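# Sort taped parcels onto cabinet and shelf tops

## Task

Move both blue-taped parcels onto the top of the two-door cabinet (reachable only by arm1) and both white-taped parcels onto the top of the wooden shelf (reachable only by arm3). Each parcel must sit with the arrows on its sides pointing upward and its entire base supported by that top. The attempt fails if any of these parcels comes to rest, unheld, on the floor or on a lower board.

## Robot and tools

Robots: three identical i2rt Big YAM arms named arm1, arm2 and arm3. Each has six joints, a five-fingered right hand and a wrist camera (arm1_cam_wrist, arm2_cam_wrist, arm3_cam_wrist). Two fixed room cameras, room_a and room_b, also exist. Foot poses in the scene frame (metres, quaternion w,x,y,z): arm1 at (-1.060, -0.452, 0.900), quat (0.448, 0, 0, 0.894); arm2 at (-0.101, 0.222, 0.896), quat (0.795, 0, -0.008, -0.606); arm3 at (1.152, 0.232, 0.850), quat (0.716, 0.004, -0.004, -0.698). Each foot points along its own +x. Reach is about 1.07 m from the joint1 axis. Only arm1 can reach the cabinet and only arm3 the shelf, so arm2 likely hands parcels between them.

Scene frame: origin on the floor, +z up. Every hand pose is [x, y, z, qw, qx, qy, qz] in this frame, metres. The hand point sits 0.045 m ahead of the palm; its +z runs along straight fingers, +y leaves the palm, +x crosses the palm away from the thumb. Finger centre lines lie 0.06 m behind the point (along -y) and tips reach 0.06 to 0.07 m past it. A bracket on the little-finger side of the wrist juts out and can collide.

move: one action for any subset of robots. Arguments are arm1, arm2, arm3 (each optional, a separate object per robot) plus cameras (list of names, or ["all"], or [] for none; omitted means none during an action, all for an empty call). An empty move just reports every state and all images. Inside a robot's object:
- joints: absolute targets keyed by name. joint1_rad -2.879..2.879 (yaw about foot, positive counter-clockwise from above), joint2_rad 0..3.141 (shoulder), joint3_rad 0..3.019 (elbow), joint4_rad -1.692..1.57 (pitch, positive lifts fingers), joint5_rad -1.57..1.57 (sideways, positive to arm's right), joint6_rad -2.094..2.094 (roll, positive clockwise seen from behind). Hand keys, each -1..1: hand_little, hand_ring, hand_middle, hand_index, hand_thumb_bend (+1 straight, -1 curled), hand_thumb_turn (+1 beside palm, -1 opposite fingers), hand_force_limit (setting: about 0 N at -1 up to 10 N at +1, 15 N for thumb motors), hand_speed (-0.96..1 setting; full speed from +0.48).
- target: an absolute hand pose (7 numbers as above) reached along a straight line from the current hand_target. With target, joints may only contain hand keys. speed (0.002..0.5 m/s, default 0.25; rotation capped at twice that in rad/s) needs target.
- min_time_s (0.1..8 s): lower bound on duration of that robot's arm joint moves.
All motions start together; hand paths in one call finish together, paced by the slowest, lasting 0.5..10 s; no action exceeds 15 s. Paths ignore obstacles and other arms. Expect centimetre-level error and overshoot, worst near full stretch. Unknown keys make a call invalid; out-of-range values get it refused, and a refusal cancels the rest of that reply's move, wait and finished_scene calls.

Results: per robot state, joint_positions, hand and hand_target poses, joint and hand status, loads, velocities, torques. The line "move" reports "done" or the worst status per moved robot. Status words: off_target (resting away, maybe still pushing), time_out (joints keep nearby targets and push; send current positions to relax), not_followed (a safety check withheld targets; "joint command not followed" or "pose unreachable"), limit_stop_at_motor_heat. on_its_own lists uncommanded behaviour; "held at" is a target. Robots under "as last shown" were not commanded and show earlier values. hand_stopped_by gives six words for little, ring, middle, index, thumb_bend, thumb_turn: moving, target, force, stalled, fault. <motor>_load_n is fingertip force, positive when pushed open; a lost grip shows as loads near 0. Images may lag the state slightly; the pictures line gives their order.

Gripping: a finger motor starts only when its target changes by at least 0.002, and stops on reaching it or when load hits hand_force_limit. Scene start: force limit 0, speed -0.8. For a soft grip use hand_speed -0.94 or lower; faster closing can overshoot force severalfold. Turn the thumb fully in front (-1) to wrap objects 0.035-0.065 m thick. To squeeze harder, raise the force limit and send a more-closed target; to release, send a more-open one.

wait: seconds 0..10, optional cameras; commands nothing. zoom_image: camera plus region [x0, y0, x1, y1] in pixels of its latest image, at most 504 square. show_instructions: shows the reference page. finished_scene: ends the scene irreversibly; parcels must stay placed without help.

Cautions: arms never stop on contact and keep pushing; avoid arm-to-arm presses (including a hand gripping another robot's fingers), hard strikes, parcels falling far, releasing parcels while moving, and excessive finger strain. Long pushing or stretched holding heats motors; at 100 °C the arm drops for 30-60 s. Thinking time runs scene time while robots hold the last command.

Each tool is called after "Call:" by a JSON object that holds its "api" and its "payload", one argument or row to a line.

Reference images:

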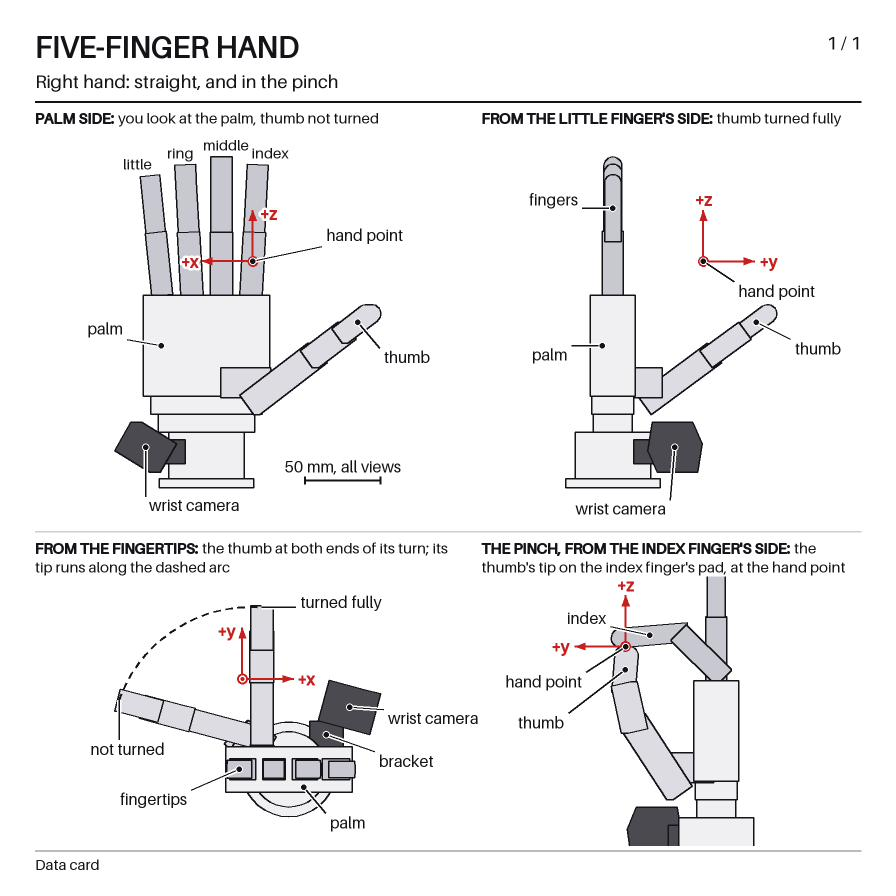

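## Session

Call:
{"api": "move", "payload": {

}}

Scene clock: 0.00 s.
Joint torques (N m): no reading
Motor temperatures (°C): arm1=[33 34 37 32 34 31] | arm2=[40 39 34 29 34 30] | arm3=[33 35 29 35 33 29]
Heat: arm1: hottest joint3_rad 37 °C; arm2: hottest joint1_rad 40 °C; arm3: hottest joint2_rad 35 °C.
Joint velocities: within noise
arm1.joint_positions: joint1_rad=+0.562 joint2_rad=+0.632 joint3_rad=+1.383 joint4_rad=-1.552 joint5_rad=+0.168 joint6_rad=-1.285 hand_little=+1.000 hand_ring=+1.000 hand_middle=+1.000 hand_index=+1.000 hand_thumb_turn=+1.000 hand_thumb_bend=+1.000 hand_force_limit=+0.000 hand_speed=-0.800
arm1.joint_status: not commanded
arm1.hand_stopped_by: target,target,target,target,target,target
arm1.little_load_n: 0.0
arm1.ring_load_n: 0.0
arm1.middle_load_n: 0.0
arm1.index_load_n: 0.0
arm1.thumb_bend_load_n: 0.5
arm1.thumb_turn_load_n: 0.0
arm1.hand: x=-1.2002 y=-0.3112 z=+1.3519 quat_wxyz=(-0.370, +0.326, +0.865, +0.093) (m; scene frame)
arm1.hand_target: x=-1.1996 y=-0.3115 z=+1.3593 quat_wxyz=(-0.379, +0.325, +0.861, +0.093) (m; scene frame)
arm1.hand_status: not commanded
arm2.joint_positions: joint1_rad=-0.435 joint2_rad=+0.622 joint3_rad=+1.413 joint4_rad=-1.348 joint5_rad=-0.208 joint6_rad=-1.364 hand_little=+1.000 hand_ring=+1.000 hand_middle=+1.000 hand_index=+1.000 hand_thumb_turn=+1.000 hand_thumb_bend=+1.000 hand_force_limit=+0.000 hand_speed=-0.800
arm2.joint_status: not commanded
arm2.hand_stopped_by: target,target,target,target,target,target
arm2.little_load_n: 0.0
arm2.ring_load_n: 0.0
arm2.middle_load_n: 0.0
arm2.index_load_n: 0.0
arm2.thumb_bend_load_n: 0.0
arm2.thumb_turn_load_n: 0.5
arm2.hand: x=-0.1573 y=-0.0012 z=+1.3940 quat_wxyz=(+0.267, +0.528, -0.689, +0.417) (m; scene frame)
arm2.hand_target: x=-0.1573 y=-0.0002 z=+1.4077 quat_wxyz=(+0.278, +0.525, -0.682, +0.427) (m; scene frame)
arm2.hand_status: not commanded
arm3.joint_positions: joint1_rad=+0.385 joint2_rad=+0.628 joint3_rad=+1.387 joint4_rad=-1.239 joint5_rad=-0.187 joint6_rad=-1.206 hand_little=+1.000 hand_ring=+1.000 hand_middle=+1.000 hand_index=+1.000 hand_thumb_turn=+1.000 hand_thumb_bend=+1.000 hand_force_limit=+0.000 hand_speed=-0.800
arm3.joint_status: not commanded
arm3.hand_stopped_by: target,target,target,target,target,target
arm3.little_load_n: 0.0
arm3.ring_load_n: 0.0
arm3.middle_load_n: 0.0
arm3.index_load_n: 0.0
arm3.thumb_bend_load_n: 0.0
arm3.thumb_turn_load_n: 0.0
arm3.hand: x=+1.2387 y=-0.0026 z=+1.3511 quat_wxyz=(+0.123, +0.646, -0.554, +0.511) (m; scene frame)
arm3.hand_target: x=+1.2381 y=-0.0014 z=+1.3623 quat_wxyz=(+0.128, +0.642, -0.548, +0.521) (m; scene frame)
arm3.hand_status: not commanded
pictures: arm1_cam_wrist, arm2_cam_wrist, arm3_cam_wrist, room_a, room_b

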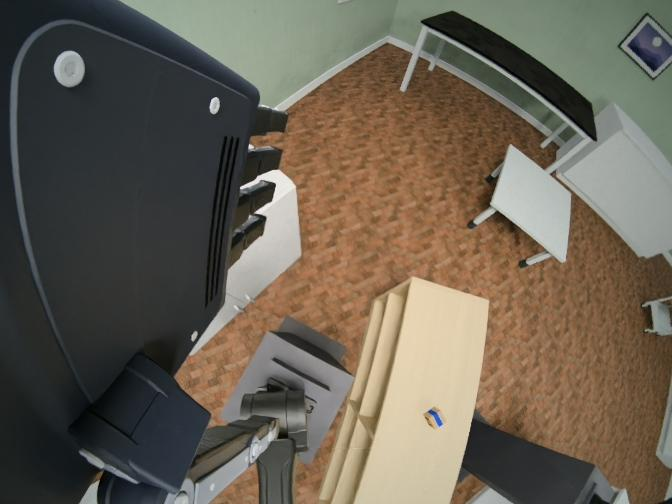

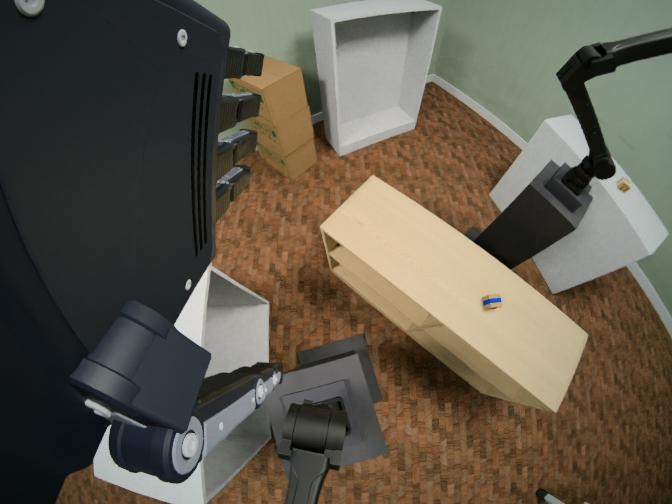

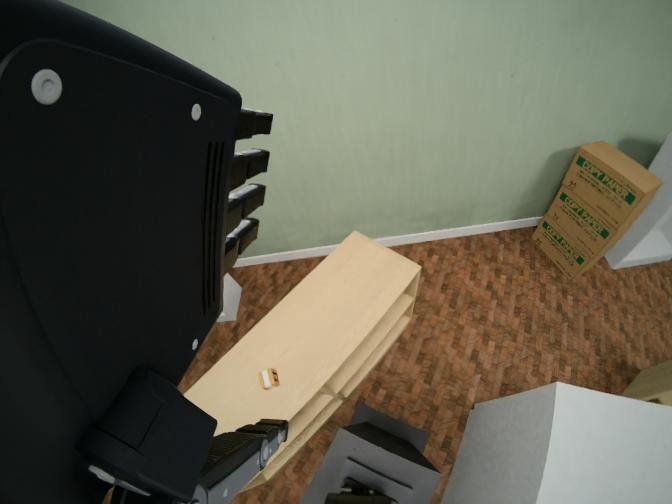

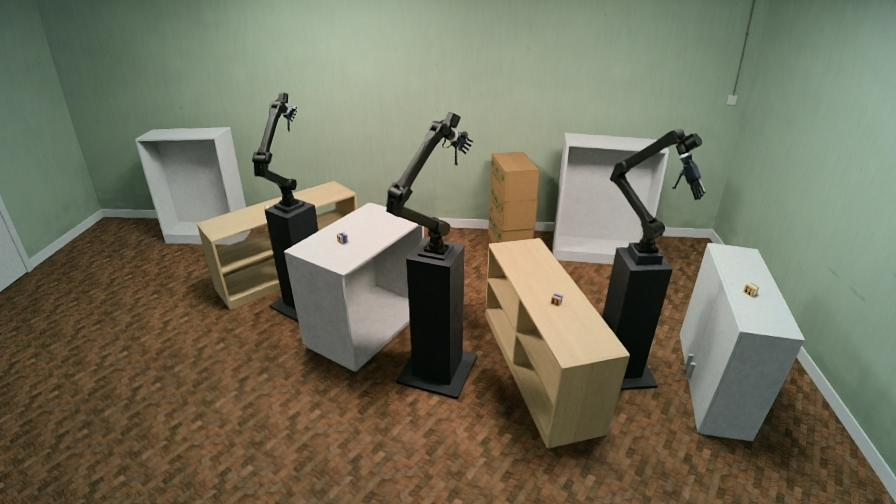

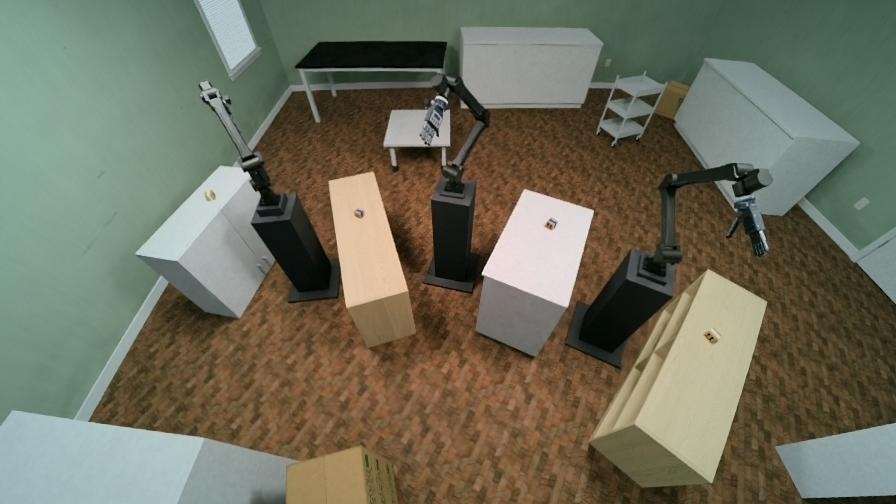

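Call:
{"api": "zoom_image", "payload": {
  "camera": "room_a",
  "region": [700, 260, 800, 320]
}}

Call:
{"api": "zoom_image", "payload": {
  "camera": "room_a",
  "region": [510, 270, 610, 330]
}}

Call:
{"api": "zoom_image", "payload": {
  "camera": "room_a",
  "region": [292, 208, 392, 268]
}}

Call:
{"api": "zoom_image", "payload": {
  "camera": "room_b",
  "region": [160, 165, 260, 225]
}}

Call:
{"api": "zoom_image", "payload": {
  "camera": "room_b",
  "region": [310, 182, 410, 242]
}}

Call:
{"api": "zoom_image", "payload": {
  "camera": "room_b",
  "region": [500, 194, 600, 254]
}}

Call:
{"api": "zoom_image", "payload": {
  "camera": "room_b",
  "region": [660, 306, 760, 366]
}}

Call:
{"api": "zoom_image", "payload": {
  "camera": "arm3_cam_wrist",
  "region": [220, 340, 320, 415]
}}

Scaled by 5.040 from the camera's 896x504 image, which has a finer 1280x720 frame.

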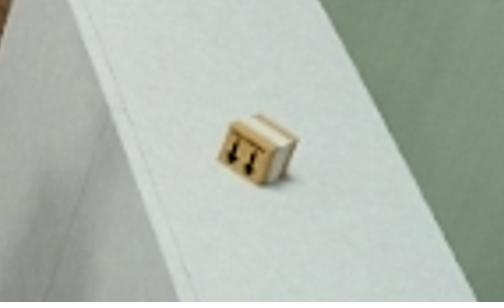

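Scaled by 5.040 from the camera's 896x504 image, which has a finer 1280x720 frame.

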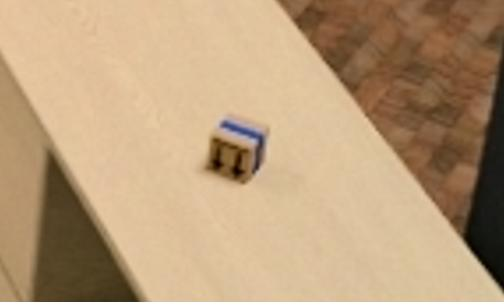

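Scaled by 5.040 from the camera's 896x504 image, which has a finer 1280x720 frame.

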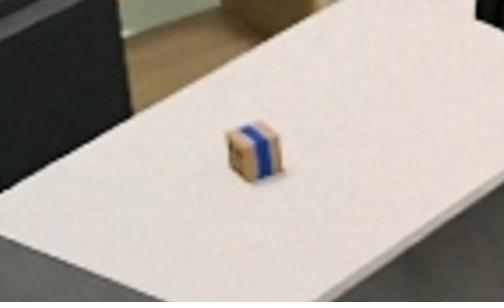

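Scaled by 5.040 from the camera's 896x504 image, which has a finer 1280x720 frame.

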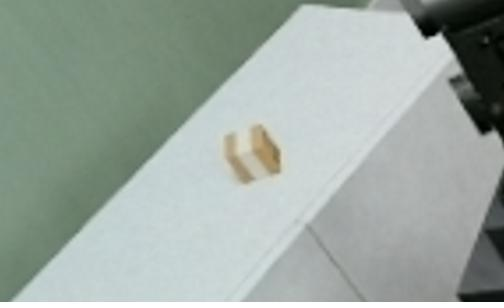

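Scaled by 5.040 from the camera's 896x504 image, which has a finer 1280x720 frame.

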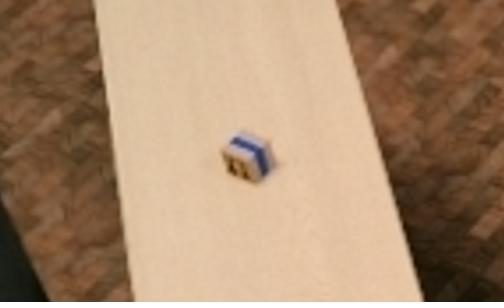

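Scaled by 5.040 from the camera's 896x504 image, which has a finer 1280x720 frame.

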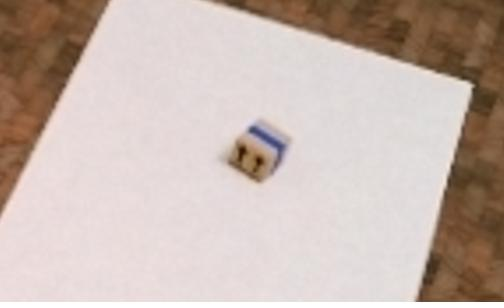

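Scaled by 5.040 from the camera's 896x504 image, which has a finer 1280x720 frame.

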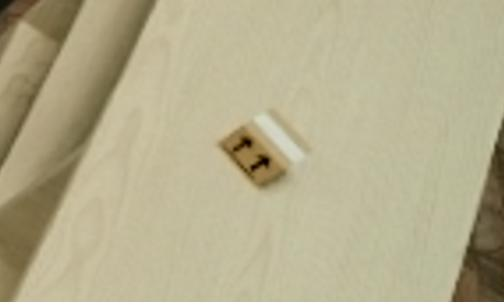

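Scaled by 5.040 from the camera's 672x504 image, which has a finer 960x720 frame.

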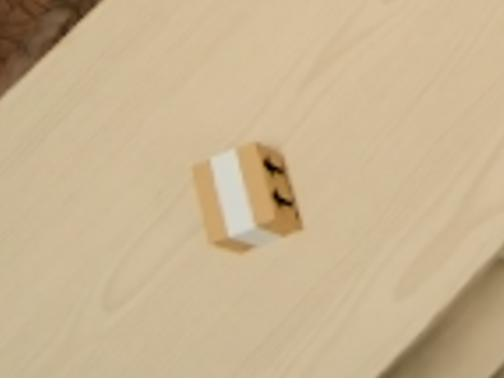

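Call:
{"api": "move", "payload": {
  "arm1": {"target": [-1.64, -0.56, 0.98, 0.2460, -0.5939, -0.7078, 0.2932], "speed": 0.3},
  "arm2": {"target": [-0.69, -0.08, 0.84, 0.2000, -0.4828, -0.7878, 0.3263], "speed": 0.3},
  "arm3": {"target": [1.58, 0.11, 0.82, 0.2303, -0.5560, 0.7379, -0.3056], "speed": 0.3},
  "cameras": ["all"]
}}

Scene clock: 22.57 s.
Joint torques (N m): arm1=[0.56 -10.34 11.34 1.44 -0.06 0.03] | arm2=[0.15 -17.32 11.3 0.95 0.11 0.08] | arm3=[0.32 -9 7.08 1.76 -0.05 0.2]
Motor temperatures (°C): arm1=[32 34 39 32 33 30] | arm2=[39 39 35 29 33 30] | arm3=[33 35 31 35 32 29]
Heat: arm1: hottest joint3_rad 39 °C; arm2: hottest joint1_rad 39 °C; arm3: hottest joint2_rad 35 °C.
move: arm1 off_target; arm2 off_target; arm3 off_target
Joint velocities: within noise
arm1.joint_positions: joint1_rad=+1.046 joint2_rad=+1.614 joint3_rad=+1.062 joint4_rad=-0.273 joint5_rad=-0.034 joint6_rad=-0.048 hand_little=+1.000 hand_ring=+1.000 hand_middle=+1.000 hand_index=+1.000 hand_thumb_turn=+1.000 hand_thumb_bend=+1.000 hand_force_limit=+0.000 hand_speed=-0.800
arm1.joint_status: not commanded
arm1.hand_stopped_by: target,target,target,target,target,target
arm1.little_load_n: 0.0
arm1.ring_load_n: 0.0
arm1.middle_load_n: 0.0
arm1.index_load_n: 0.0
arm1.thumb_bend_load_n: 0.0
arm1.thumb_turn_load_n: 0.0
arm1.hand: x=-1.6195 y=-0.5522 z=+0.9668 quat_wxyz=(-0.237, +0.598, +0.714, -0.277) (m; scene frame)
arm1.hand_target: x=-1.6389 y=-0.5598 z=+0.9804 quat_wxyz=(-0.246, +0.594, +0.708, -0.293) (m; scene frame)
arm1.hand_status: off_target (0.026 m and 2.3 deg from the pose sent, 0.627 m and 59.2 deg at the start)
arm2.joint_positions: joint1_rad=-1.410 joint2_rad=+1.994 joint3_rad=+1.171 joint4_rad=+0.004 joint5_rad=-0.028 joint6_rad=-0.054 hand_little=+1.000 hand_ring=+1.000 hand_middle=+1.000 hand_index=+1.000 hand_thumb_turn=+1.000 hand_thumb_bend=+1.000 hand_force_limit=+0.000 hand_speed=-0.800
arm2.joint_status: not commanded
arm2.hand_stopped_by: target,target,target,target,target,target
arm2.little_load_n: 0.0
arm2.ring_load_n: 0.0
arm2.middle_load_n: 0.0
arm2.index_load_n: 0.0
arm2.thumb_bend_load_n: 0.0
arm2.thumb_turn_load_n: 0.0
arm2.hand: x=-0.6653 y=-0.0736 z=+0.8221 quat_wxyz=(+0.189, -0.479, -0.798, +0.312) (m; scene frame)
arm2.hand_target: x=-0.6889 y=-0.0794 z=+0.8407 quat_wxyz=(+0.200, -0.483, -0.788, +0.327) (m; scene frame)
arm2.hand_status: off_target (0.031 m and 2.5 deg from the pose sent, 0.773 m and 122.9 deg at the start)
arm3.joint_positions: joint1_rad=+1.174 joint2_rad=+1.545 joint3_rad=+0.570 joint4_rad=+0.141 joint5_rad=-0.053 joint6_rad=-0.070 hand_little=+1.000 hand_ring=+1.000 hand_middle=+1.000 hand_index=+1.000 hand_thumb_turn=+1.000 hand_thumb_bend=+1.000 hand_force_limit=+0.000 hand_speed=-0.800
arm3.joint_status: not commanded
arm3.hand_stopped_by: target,target,target,target,target,target
arm3.little_load_n: 0.0
arm3.ring_load_n: 0.0
arm3.middle_load_n: 0.0
arm3.index_load_n: 0.0
arm3.thumb_bend_load_n: 0.0
arm3.thumb_turn_load_n: 0.0
arm3.hand: x=+1.5643 y=+0.1108 z=+0.8104 quat_wxyz=(-0.218, +0.559, -0.744, +0.294) (m; scene frame)
arm3.hand_target: x=+1.5796 y=+0.1102 z=+0.8204 quat_wxyz=(-0.230, +0.556, -0.738, +0.305) (m; scene frame)
arm3.hand_status: off_target (0.018 m and 2.1 deg from the pose sent, 0.641 m and 52.9 deg at the start)
pictures: arm1_cam_wrist, arm2_cam_wrist, arm3_cam_wrist, room_a, room_b
camera_calibration:
arm1_cam_wrist: T_world_to_cam=[[0.618876, 0.424476, -0.660918, 1.87536], [0.621992, -0.778685, 0.0823139, 0.519213], [-0.479707, -0.462028, -0.74593, -0.195972], [0, 0, 0, 1]] pos_world=[-1.57757, -0.482285, 1.05054]
arm2_cam_wrist: T_world_to_cam=[[0.530075, 0.566566, -0.630892, 0.909293], [0.837046, -0.46856, 0.2825, 0.281194], [-0.135556, -0.677831, -0.722613, 0.569886], [0, 0, 0, 1]] pos_world=[-0.640115, 0.00286838, 0.906035]
arm3_cam_wrist: T_world_to_cam=[[-0.770298, -0.0382436, -0.636537, 1.72207], [-0.159554, 0.978008, 0.134324, 0.051612], [0.617401, 0.205031, -0.759459, -0.262633], [0, 0, 0, 1]] pos_world=[1.49689, 0.0692293, 0.889772]

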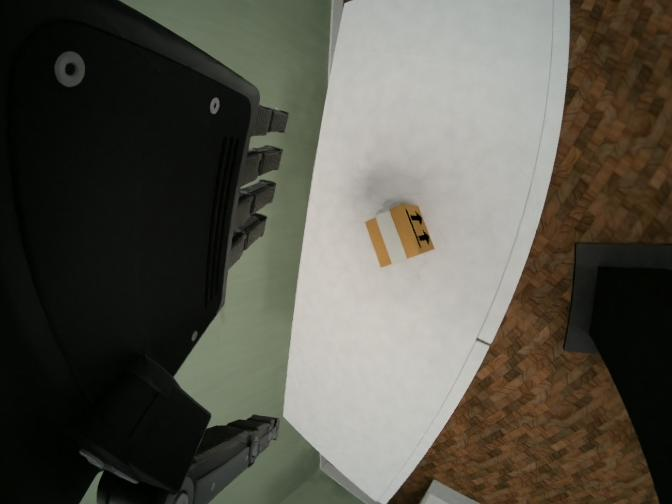

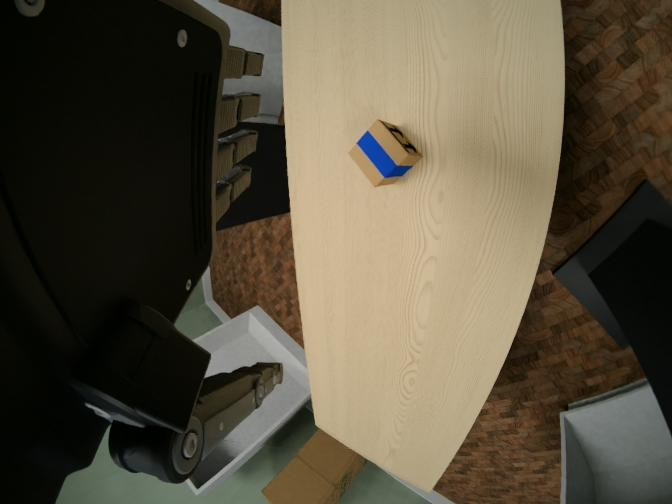

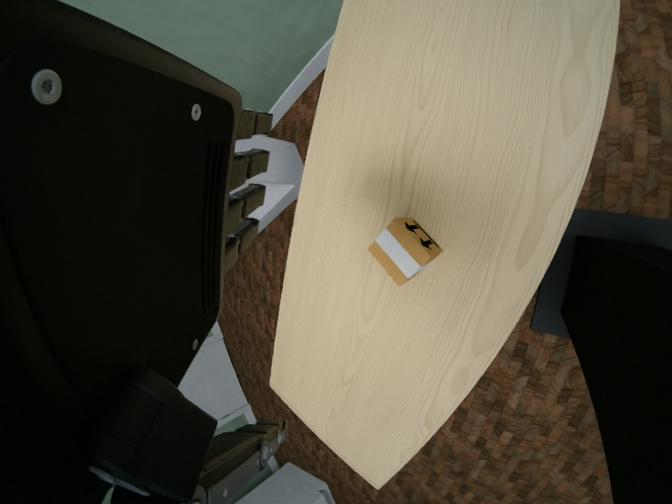

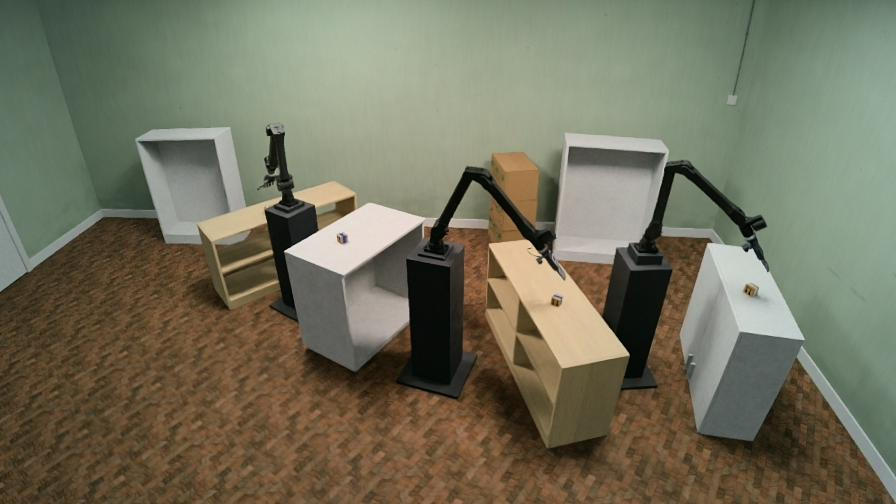

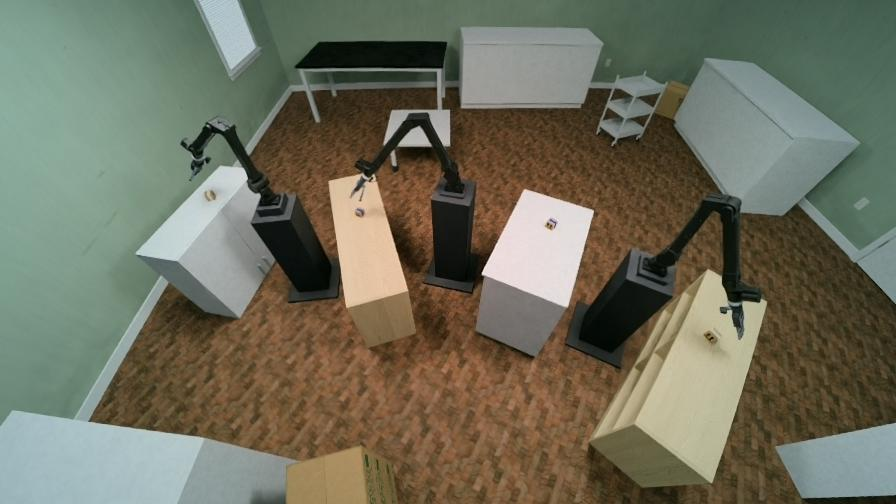

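Call:
{"api": "zoom_image", "payload": {
  "camera": "arm1_cam_wrist",
  "region": [350, 190, 450, 280]
}}

Call:
{"api": "zoom_image", "payload": {
  "camera": "arm2_cam_wrist",
  "region": [335, 110, 435, 200]
}}

Call:
{"api": "zoom_image", "payload": {
  "camera": "arm3_cam_wrist",
  "region": [355, 205, 455, 295]
}}

Call:
{"api": "zoom_image", "payload": {
  "camera": "room_a",
  "region": [322, 223, 362, 253]
}}

Call:
{"api": "zoom_image", "payload": {
  "camera": "room_b",
  "region": [531, 209, 571, 239]
}}

Scaled by 5.040 from the camera's 672x504 image, which has a finer 960x720 frame.

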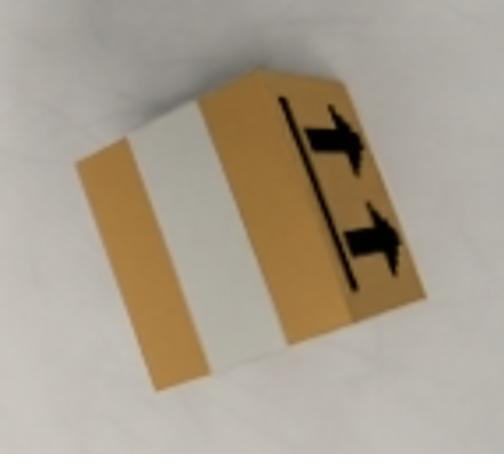

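Scaled by 5.040 from the camera's 672x504 image, which has a finer 960x720 frame.

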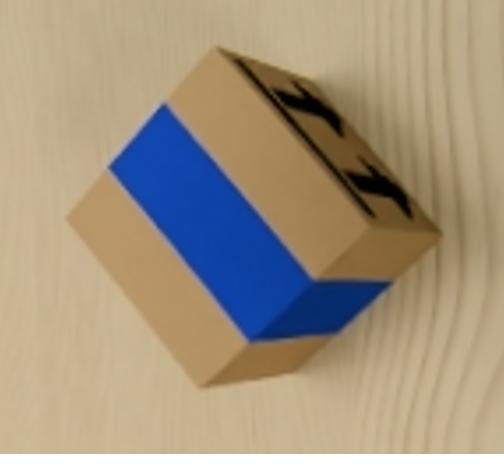

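Scaled by 5.040 from the camera's 672x504 image, which has a finer 960x720 frame.

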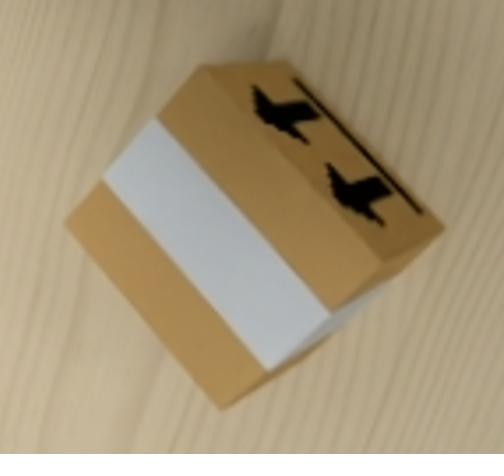

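Scaled by 12.600 from the camera's 896x504 image, which has a finer 1280x720 frame.

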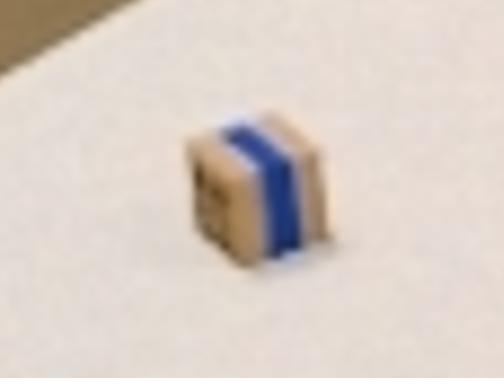

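Scaled by 12.600 from the camera's 896x504 image, which has a finer 1280x720 frame.

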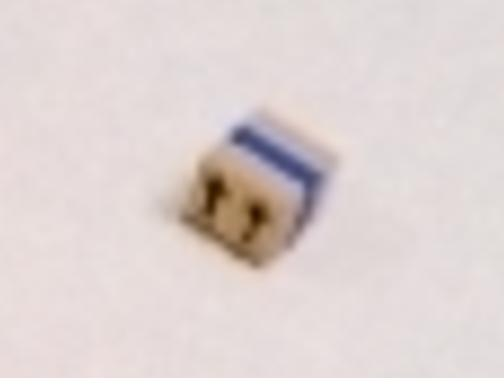

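Call:
{"api": "move", "payload": {
  "arm1": {"target": [-1.690, -0.588, 0.925, 0.1087, -0.2624, -0.8859, 0.3669], "speed": 0.15, "joints": {"hand_thumb_turn": -1, "hand_speed": -0.5}},
  "arm2": {"joints": {"joint1_rad": 1.35, "joint2_rad": 1.45, "joint3_rad": 1.1, "joint4_rad": -0.2, "joint5_rad": 0, "joint6_rad": 0, "hand_thumb_turn": -1, "hand_speed": -0.5}, "min_time_s": 4},
  "arm3": {"joints": {"hand_thumb_turn": -1, "hand_speed": -0.5}},
  "cameras": ["arm1_cam_wrist", "arm2_cam_wrist", "room_b"]
}}

Scene clock: 51.40 s.
Joint torques (N m): arm1=[-0.62 -13.39 11.3 0.31 -0.49 -0.15] | arm2=[-0.79 -14.74 9.18 1.31 0.12 0.04] | arm3=[0.5 -10.05 7.17 1.83 -0.02 0.11]
Motor temperatures (°C): arm1=[32 35 42 31 32 30] | arm2=[39 41 38 29 32 29] | arm3=[33 35 34 34 31 29]
Heat: arm1: hottest joint3_rad 42 °C; arm2: hottest joint2_rad 41 °C; arm3: hottest joint2_rad 35 °C.
move: arm1 off_target; arm2 done; arm3 done
Joint velocities: within noise
arm1.joint_positions: joint1_rad=+1.003 joint2_rad=+1.939 joint3_rad=+1.425 joint4_rad=-0.520 joint5_rad=-0.599 joint6_rad=-0.746 hand_little=+1.000 hand_ring=+1.000 hand_middle=+1.000 hand_index=+1.000 hand_thumb_turn=-1.000 hand_thumb_bend=+1.000 hand_force_limit=+0.000 hand_speed=-0.500
arm1.joint_status: all done
arm1.hand_stopped_by: target,target,target,target,target,target
arm1.little_load_n: 0.0
arm1.ring_load_n: 0.0
arm1.middle_load_n: 0.0
arm1.index_load_n: 0.0
arm1.thumb_bend_load_n: -0.5
arm1.thumb_turn_load_n: 0.0
arm1.hand: x=-1.6744 y=-0.5921 z=+0.9271 quat_wxyz=(-0.104, +0.265, +0.886, -0.366) (m; scene frame)
arm1.hand_target: x=-1.6894 y=-0.5878 z=+0.9252 quat_wxyz=(-0.109, +0.262, +0.886, -0.367) (m; scene frame)
arm1.hand_status: off_target (0.016 m and 0.6 deg from the pose sent, 0.089 m and 47.0 deg at the start)
arm2.joint_positions: joint1_rad=+1.359 joint2_rad=+1.475 joint3_rad=+1.106 joint4_rad=-0.191 joint5_rad=-0.003 joint6_rad=-0.010 hand_little=+1.000 hand_ring=+1.000 hand_middle=+1.000 hand_index=+1.000 hand_thumb_turn=-1.000 hand_thumb_bend=+1.000 hand_force_limit=+0.000 hand_speed=-0.500
arm2.joint_status: all done
arm2.hand_stopped_by: target,target,target,target,target,target
arm2.little_load_n: 0.0
arm2.ring_load_n: 0.0
arm2.middle_load_n: 0.0
arm2.index_load_n: 0.0
arm2.thumb_bend_load_n: 0.0
arm2.thumb_turn_load_n: 0.0
arm2.hand: x=+0.4984 y=+0.2884 z=+1.0846 quat_wxyz=(-0.351, +0.639, -0.594, +0.340) (m; scene frame)
arm2.hand_target: x=+0.4940 y=+0.2829 z=+1.0943 quat_wxyz=(-0.354, +0.631, -0.598, +0.344) (m; scene frame)
arm2.hand_status: not commanded
arm3.joint_positions: joint1_rad=+1.174 joint2_rad=+1.545 joint3_rad=+0.570 joint4_rad=+0.141 joint5_rad=-0.053 joint6_rad=-0.069 hand_little=+1.000 hand_ring=+1.000 hand_middle=+1.000 hand_index=+1.000 hand_thumb_turn=-1.000 hand_thumb_bend=+1.000 hand_force_limit=+0.000 hand_speed=-0.500
arm3.joint_status: all done
arm3.hand_stopped_by: target,target,target,target,target,target
arm3.little_load_n: 0.0
arm3.ring_load_n: 0.0
arm3.middle_load_n: 0.0
arm3.index_load_n: 0.0
arm3.thumb_bend_load_n: 0.0
arm3.thumb_turn_load_n: 0.0
arm3.hand: x=+1.5644 y=+0.1108 z=+0.8104 quat_wxyz=(-0.218, +0.559, -0.744, +0.294) (m; scene frame)
arm3.hand_target: x=+1.5796 y=+0.1102 z=+0.8204 quat_wxyz=(-0.230, +0.556, -0.738, +0.305) (m; scene frame)
arm3.hand_status: not commanded
pictures: arm1_cam_wrist, arm2_cam_wrist, room_b
camera_calibration:
arm1_cam_wrist: T_world_to_cam=[[0.109013, 0.715704, -0.689844, 1.2455], [0.994026, -0.0747974, 0.0794808, 1.56792], [0.00528619, -0.694387, -0.719582, 0.379725], [0, 0, 0, 1]] pos_world=[-1.69633, -0.510456, 1.00782]
arm2_cam_wrist: T_world_to_cam=[[-0.516343, -0.297693, -0.802975, 1.21024], [-0.627892, 0.769214, 0.118581, -0.046521], [0.582359, 0.56541, -0.584097, 0.296065], [0, 0, 0, 1]] pos_world=[0.423272, 0.228666, 1.15024]

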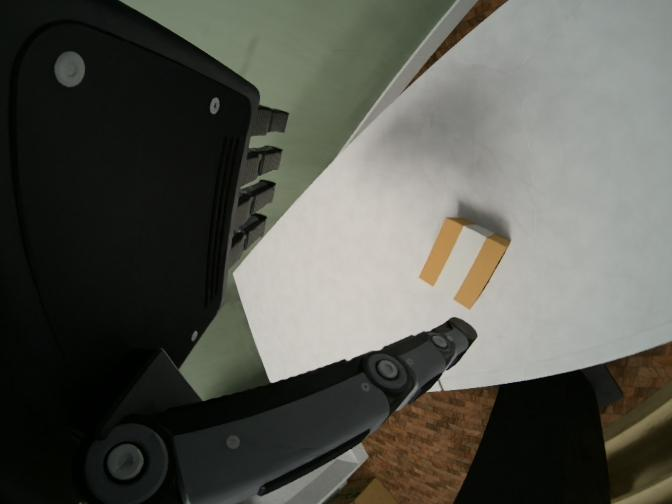

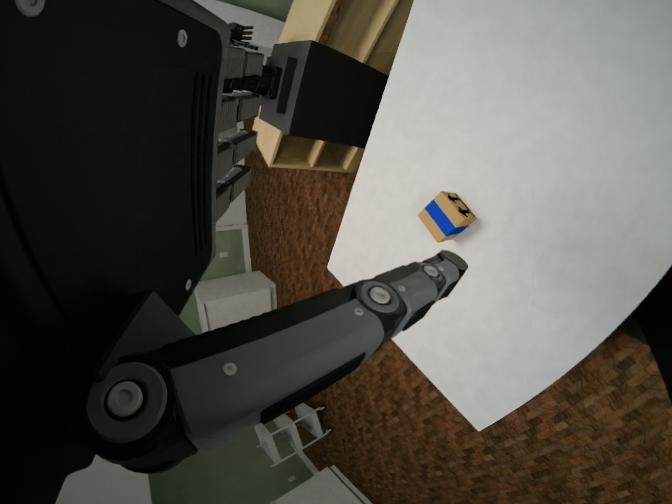

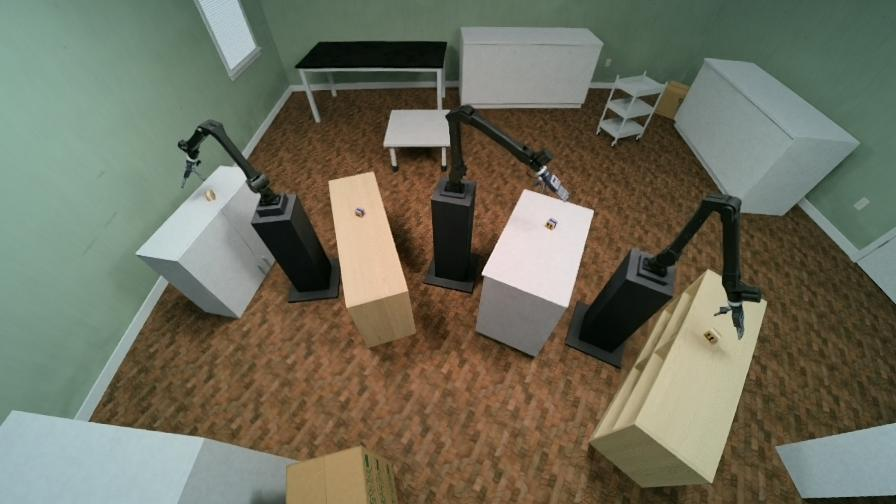

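Call:
{"api": "zoom_image", "payload": {
  "camera": "arm1_cam_wrist",
  "region": [400, 200, 530, 350]
}}

Call:
{"api": "zoom_image", "payload": {
  "camera": "arm2_cam_wrist",
  "region": [400, 180, 500, 280]
}}

Scaled by 3.360 from the camera's 672x504 image, which has a finer 960x720 frame.

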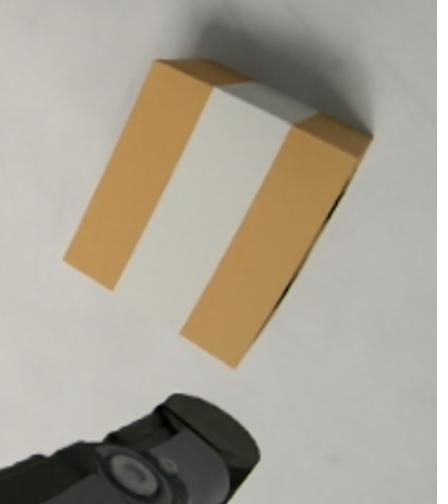

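Scaled by 5.040 from the camera's 672x504 image, which has a finer 960x720 frame.

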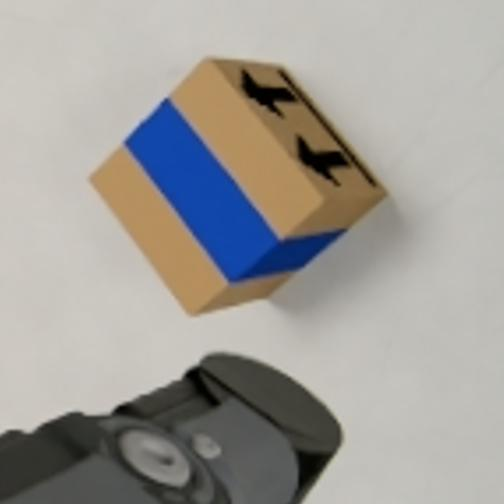

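Call:
{"api": "move", "payload": {
  "arm1": {"target": [-1.696, -0.573, 0.850, 0.1055, -0.2547, -0.8881, 0.3679], "speed": 0.1},
  "arm2": {"target": [0.584, 0.335, 0.935, 0.2303, -0.5560, 0.7379, -0.3056], "speed": 0.15},
  "cameras": ["arm1_cam_wrist", "arm2_cam_wrist"]
}}

Scene clock: 61.13 s.
Joint torques (N m): arm1=[-0.5 -14.33 9.22 1.05 -0.5 -0.16] | arm2=[0.79 -18.02 13.55 1.07 0.33 0.03] | arm3=[0.21 -9.41 7.13 1.83 -0.01 0.12]
Motor temperatures (°C): arm1=[32 35 44 31 32 30] | arm2=[39 41 38 29 32 29] | arm3=[32 35 34 34 31 29]
Heat: arm1: hottest joint3_rad 44 °C; arm2: hottest joint2_rad 41 °C; arm3: hottest joint2_rad 35 °C.
move: arm1 off_target; arm2 off_target
Joint velocities: within noise
arm1.joint_positions: joint1_rad=+0.976 joint2_rad=+2.064 joint3_rad=+1.425 joint4_rad=-0.426 joint5_rad=-0.621 joint6_rad=-0.793 hand_little=+1.000 hand_ring=+1.000 hand_middle=+1.000 hand_index=+1.000 hand_thumb_turn=-1.000 hand_thumb_bend=+1.000 hand_force_limit=+0.000 hand_speed=-0.500
arm1.joint_status: not commanded
arm1.hand_stopped_by: target,target,target,target,target,target
arm1.little_load_n: 0.0
arm1.ring_load_n: 0.0
arm1.middle_load_n: 0.0
arm1.index_load_n: -0.5
arm1.thumb_bend_load_n: 0.0
arm1.thumb_turn_load_n: 0.0
arm1.hand: x=-1.6844 y=-0.5773 z=+0.8585 quat_wxyz=(-0.099, +0.258, +0.888, -0.367) (m; scene frame)
arm1.hand_target: x=-1.6954 y=-0.5728 z=+0.8501 quat_wxyz=(-0.106, +0.255, +0.888, -0.368) (m; scene frame)
arm1.hand_status: off_target (0.015 m and 0.8 deg from the pose sent, 0.082 m and 1.2 deg at the start)
arm2.joint_positions: joint1_rad=+1.476 joint2_rad=+1.924 joint3_rad=+1.339 joint4_rad=-0.317 joint5_rad=+0.306 joint6_rad=+0.336 hand_little=+1.000 hand_ring=+1.000 hand_middle=+1.000 hand_index=+1.000 hand_thumb_turn=-1.000 hand_thumb_bend=+1.000 hand_force_limit=+0.000 hand_speed=-0.500
arm2.joint_status: not commanded
arm2.hand_stopped_by: target,target,target,target,target,target
arm2.little_load_n: 0.0
arm2.ring_load_n: 0.0
arm2.middle_load_n: 0.0
arm2.index_load_n: 0.0
arm2.thumb_bend_load_n: 0.0
arm2.thumb_turn_load_n: 0.0
arm2.hand: x=+0.5588 y=+0.3254 z=+0.9097 quat_wxyz=(-0.208, +0.566, -0.741, +0.295) (m; scene frame)
arm2.hand_target: x=+0.5822 y=+0.3347 z=+0.9357 quat_wxyz=(-0.231, +0.556, -0.738, +0.305) (m; scene frame)
arm2.hand_status: off_target (0.037 m and 3.0 deg from the pose sent, 0.179 m and 24.0 deg at the start)
arm3: as last shown
pictures: arm1_cam_wrist, arm2_cam_wrist
camera_calibration:
arm1_cam_wrist: T_world_to_cam=[[0.0993258, 0.71736, -0.689586, 1.1732], [0.994857, -0.0577675, 0.0832019, 1.59246], [0.0198501, -0.694304, -0.719408, 0.365153], [0, 0, 0, 1]] pos_world=[-1.70805, -0.496084, 0.939218]
arm2_cam_wrist: T_world_to_cam=[[-0.782692, -0.0544307, -0.620024, 1.01532], [-0.275862, 0.923317, 0.26718, -0.398372], [0.557936, 0.380161, -0.737689, 0.351348], [0, 0, 0, 1]] pos_world=[0.48876, 0.28952, 0.995147]

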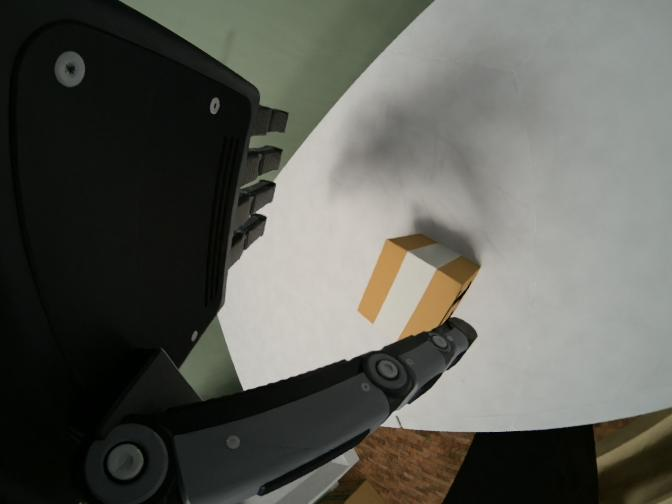

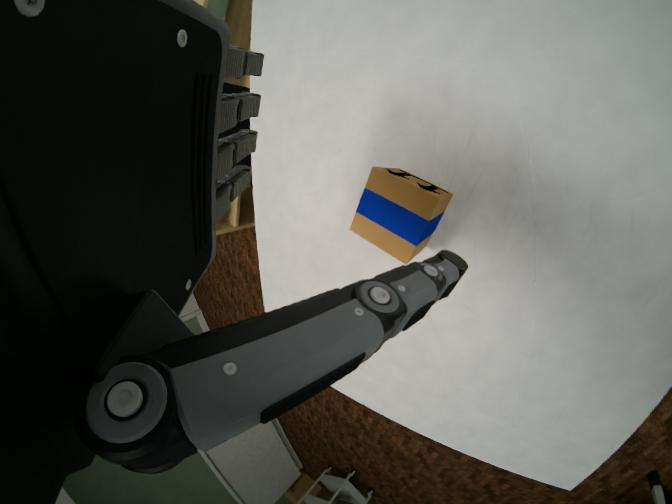

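Call:
{"api": "zoom_image", "payload": {
  "camera": "arm1_cam_wrist",
  "region": [340, 220, 500, 360]
}}

Call:
{"api": "zoom_image", "payload": {
  "camera": "arm2_cam_wrist",
  "region": [340, 150, 480, 280]
}}

Scaled by 3.150 from the camera's 672x504 image, which has a finer 960x720 frame.

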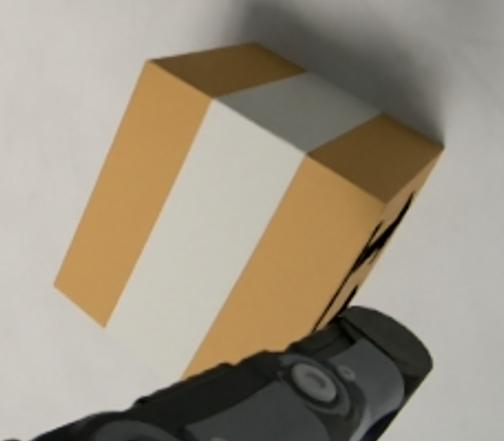

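Scaled by 3.600 from the camera's 672x504 image, which has a finer 960x720 frame.

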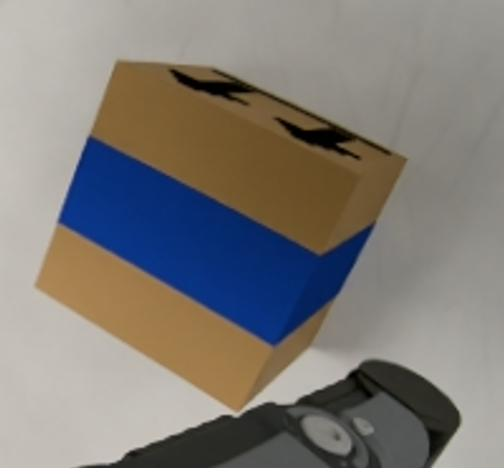

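Call:
{"api": "move", "payload": {
  "arm1": {"target": [-1.692, -0.573, 0.801, 0.1075, -0.2547, -0.8881, 0.3679], "speed": 0.08, "joints": {"hand_force_limit": -0.3}},
  "arm2": {"target": [0.595, 0.341, 0.908, 0.2303, -0.5560, 0.7379, -0.3056], "speed": 0.1},
  "cameras": ["arm1_cam_wrist", "arm2_cam_wrist"]
}}

Scene clock: 69.70 s.
Joint torques (N m): arm1=[-0.38 -14.51 6.24 1.09 -0.42 -0.14] | arm2=[0.79 -17.67 13.24 1.98 0.32 0.06] | arm3=[0.15 -10.05 7.2 1.8 0 0.15]
Motor temperatures (°C): arm1=[32 36 44 31 32 30] | arm2=[38 41 40 29 31 29] | arm3=[32 35 34 34 31 29]
Heat: arm1: hottest joint3_rad 44 °C; arm2: hottest joint2_rad 41 °C; arm3: hottest joint2_rad 35 °C.
move: arm1 off_target; arm2 off_target
Joint velocities: within noise
arm1.joint_positions: joint1_rad=+0.976 joint2_rad=+2.132 joint3_rad=+1.425 joint4_rad=-0.317 joint5_rad=-0.621 joint6_rad=-0.793 hand_little=+1.000 hand_ring=+1.000 hand_middle=+1.000 hand_index=+1.000 hand_thumb_turn=-1.000 hand_thumb_bend=+1.000 hand_force_limit=-0.300 hand_speed=-0.500
arm1.joint_status: all done
arm1.hand_stopped_by: target,target,target,target,target,target
arm1.little_load_n: 0.0
arm1.ring_load_n: 0.0
arm1.middle_load_n: 0.0
arm1.index_load_n: 0.0
arm1.thumb_bend_load_n: 0.0
arm1.thumb_turn_load_n: 0.0
arm1.hand: x=-1.6980 y=-0.5777 z=+0.8240 quat_wxyz=(-0.117, +0.251, +0.886, -0.373) (m; scene frame)
arm1.hand_target: x=-1.6913 y=-0.5731 z=+0.8016 quat_wxyz=(-0.107, +0.255, +0.888, -0.368) (m; scene frame)
arm1.hand_status: off_target (0.024 m and 1.3 deg from the pose sent, 0.058 m and 1.0 deg at the start)
arm2.joint_positions: joint1_rad=+1.481 joint2_rad=+1.976 joint3_rad=+1.357 joint4_rad=-0.304 joint5_rad=+0.311 joint6_rad=+0.342 hand_little=+1.000 hand_ring=+1.000 hand_middle=+1.000 hand_index=+1.000 hand_thumb_turn=-1.000 hand_thumb_bend=+1.000 hand_force_limit=+0.000 hand_speed=-0.500
arm2.joint_status: not commanded
arm2.hand_stopped_by: target,target,target,target,target,target
arm2.little_load_n: 0.0
arm2.ring_load_n: 0.0
arm2.middle_load_n: 0.0
arm2.index_load_n: 0.0
arm2.thumb_bend_load_n: 0.0
arm2.thumb_turn_load_n: 0.0
arm2.hand: x=+0.5633 y=+0.3284 z=+0.8861 quat_wxyz=(-0.200, +0.568, -0.743, +0.292) (m; scene frame)
arm2.hand_target: x=+0.5924 y=+0.3407 z=+0.9094 quat_wxyz=(-0.230, +0.556, -0.738, +0.305) (m; scene frame)
arm2.hand_status: off_target (0.041 m and 4.1 deg from the pose sent, 0.039 m and 3.0 deg at the start)
arm3: as last shown
arm3.index_load_n: -0.5
pictures: arm1_cam_wrist, arm2_cam_wrist
camera_calibration:
arm1_cam_wrist: T_world_to_cam=[[0.0716279, 0.716064, -0.69435, 1.10717], [0.997387, -0.0580189, 0.0430553, 1.64604], [-0.00945508, -0.695619, -0.718348, 0.28884], [0, 0, 0, 1]] pos_world=[-1.71832, -0.496382, 0.905383]
arm2_cam_wrist: T_world_to_cam=[[-0.794341, -0.0541162, -0.605057, 0.997645], [-0.268033, 0.92505, 0.269147, -0.400344], [0.545143, 0.37597, -0.749311, 0.34923], [0, 0, 0, 1]] pos_world=[0.494785, 0.293027, 0.973064]

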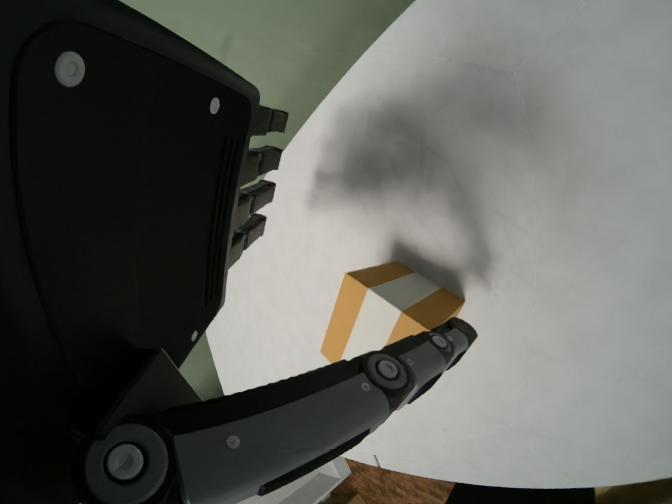

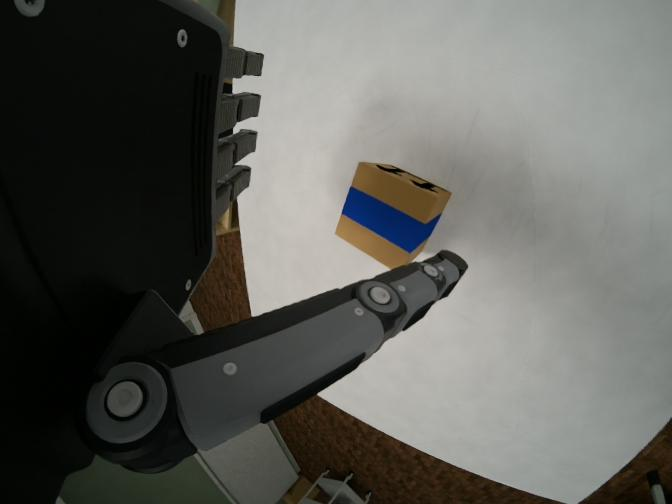

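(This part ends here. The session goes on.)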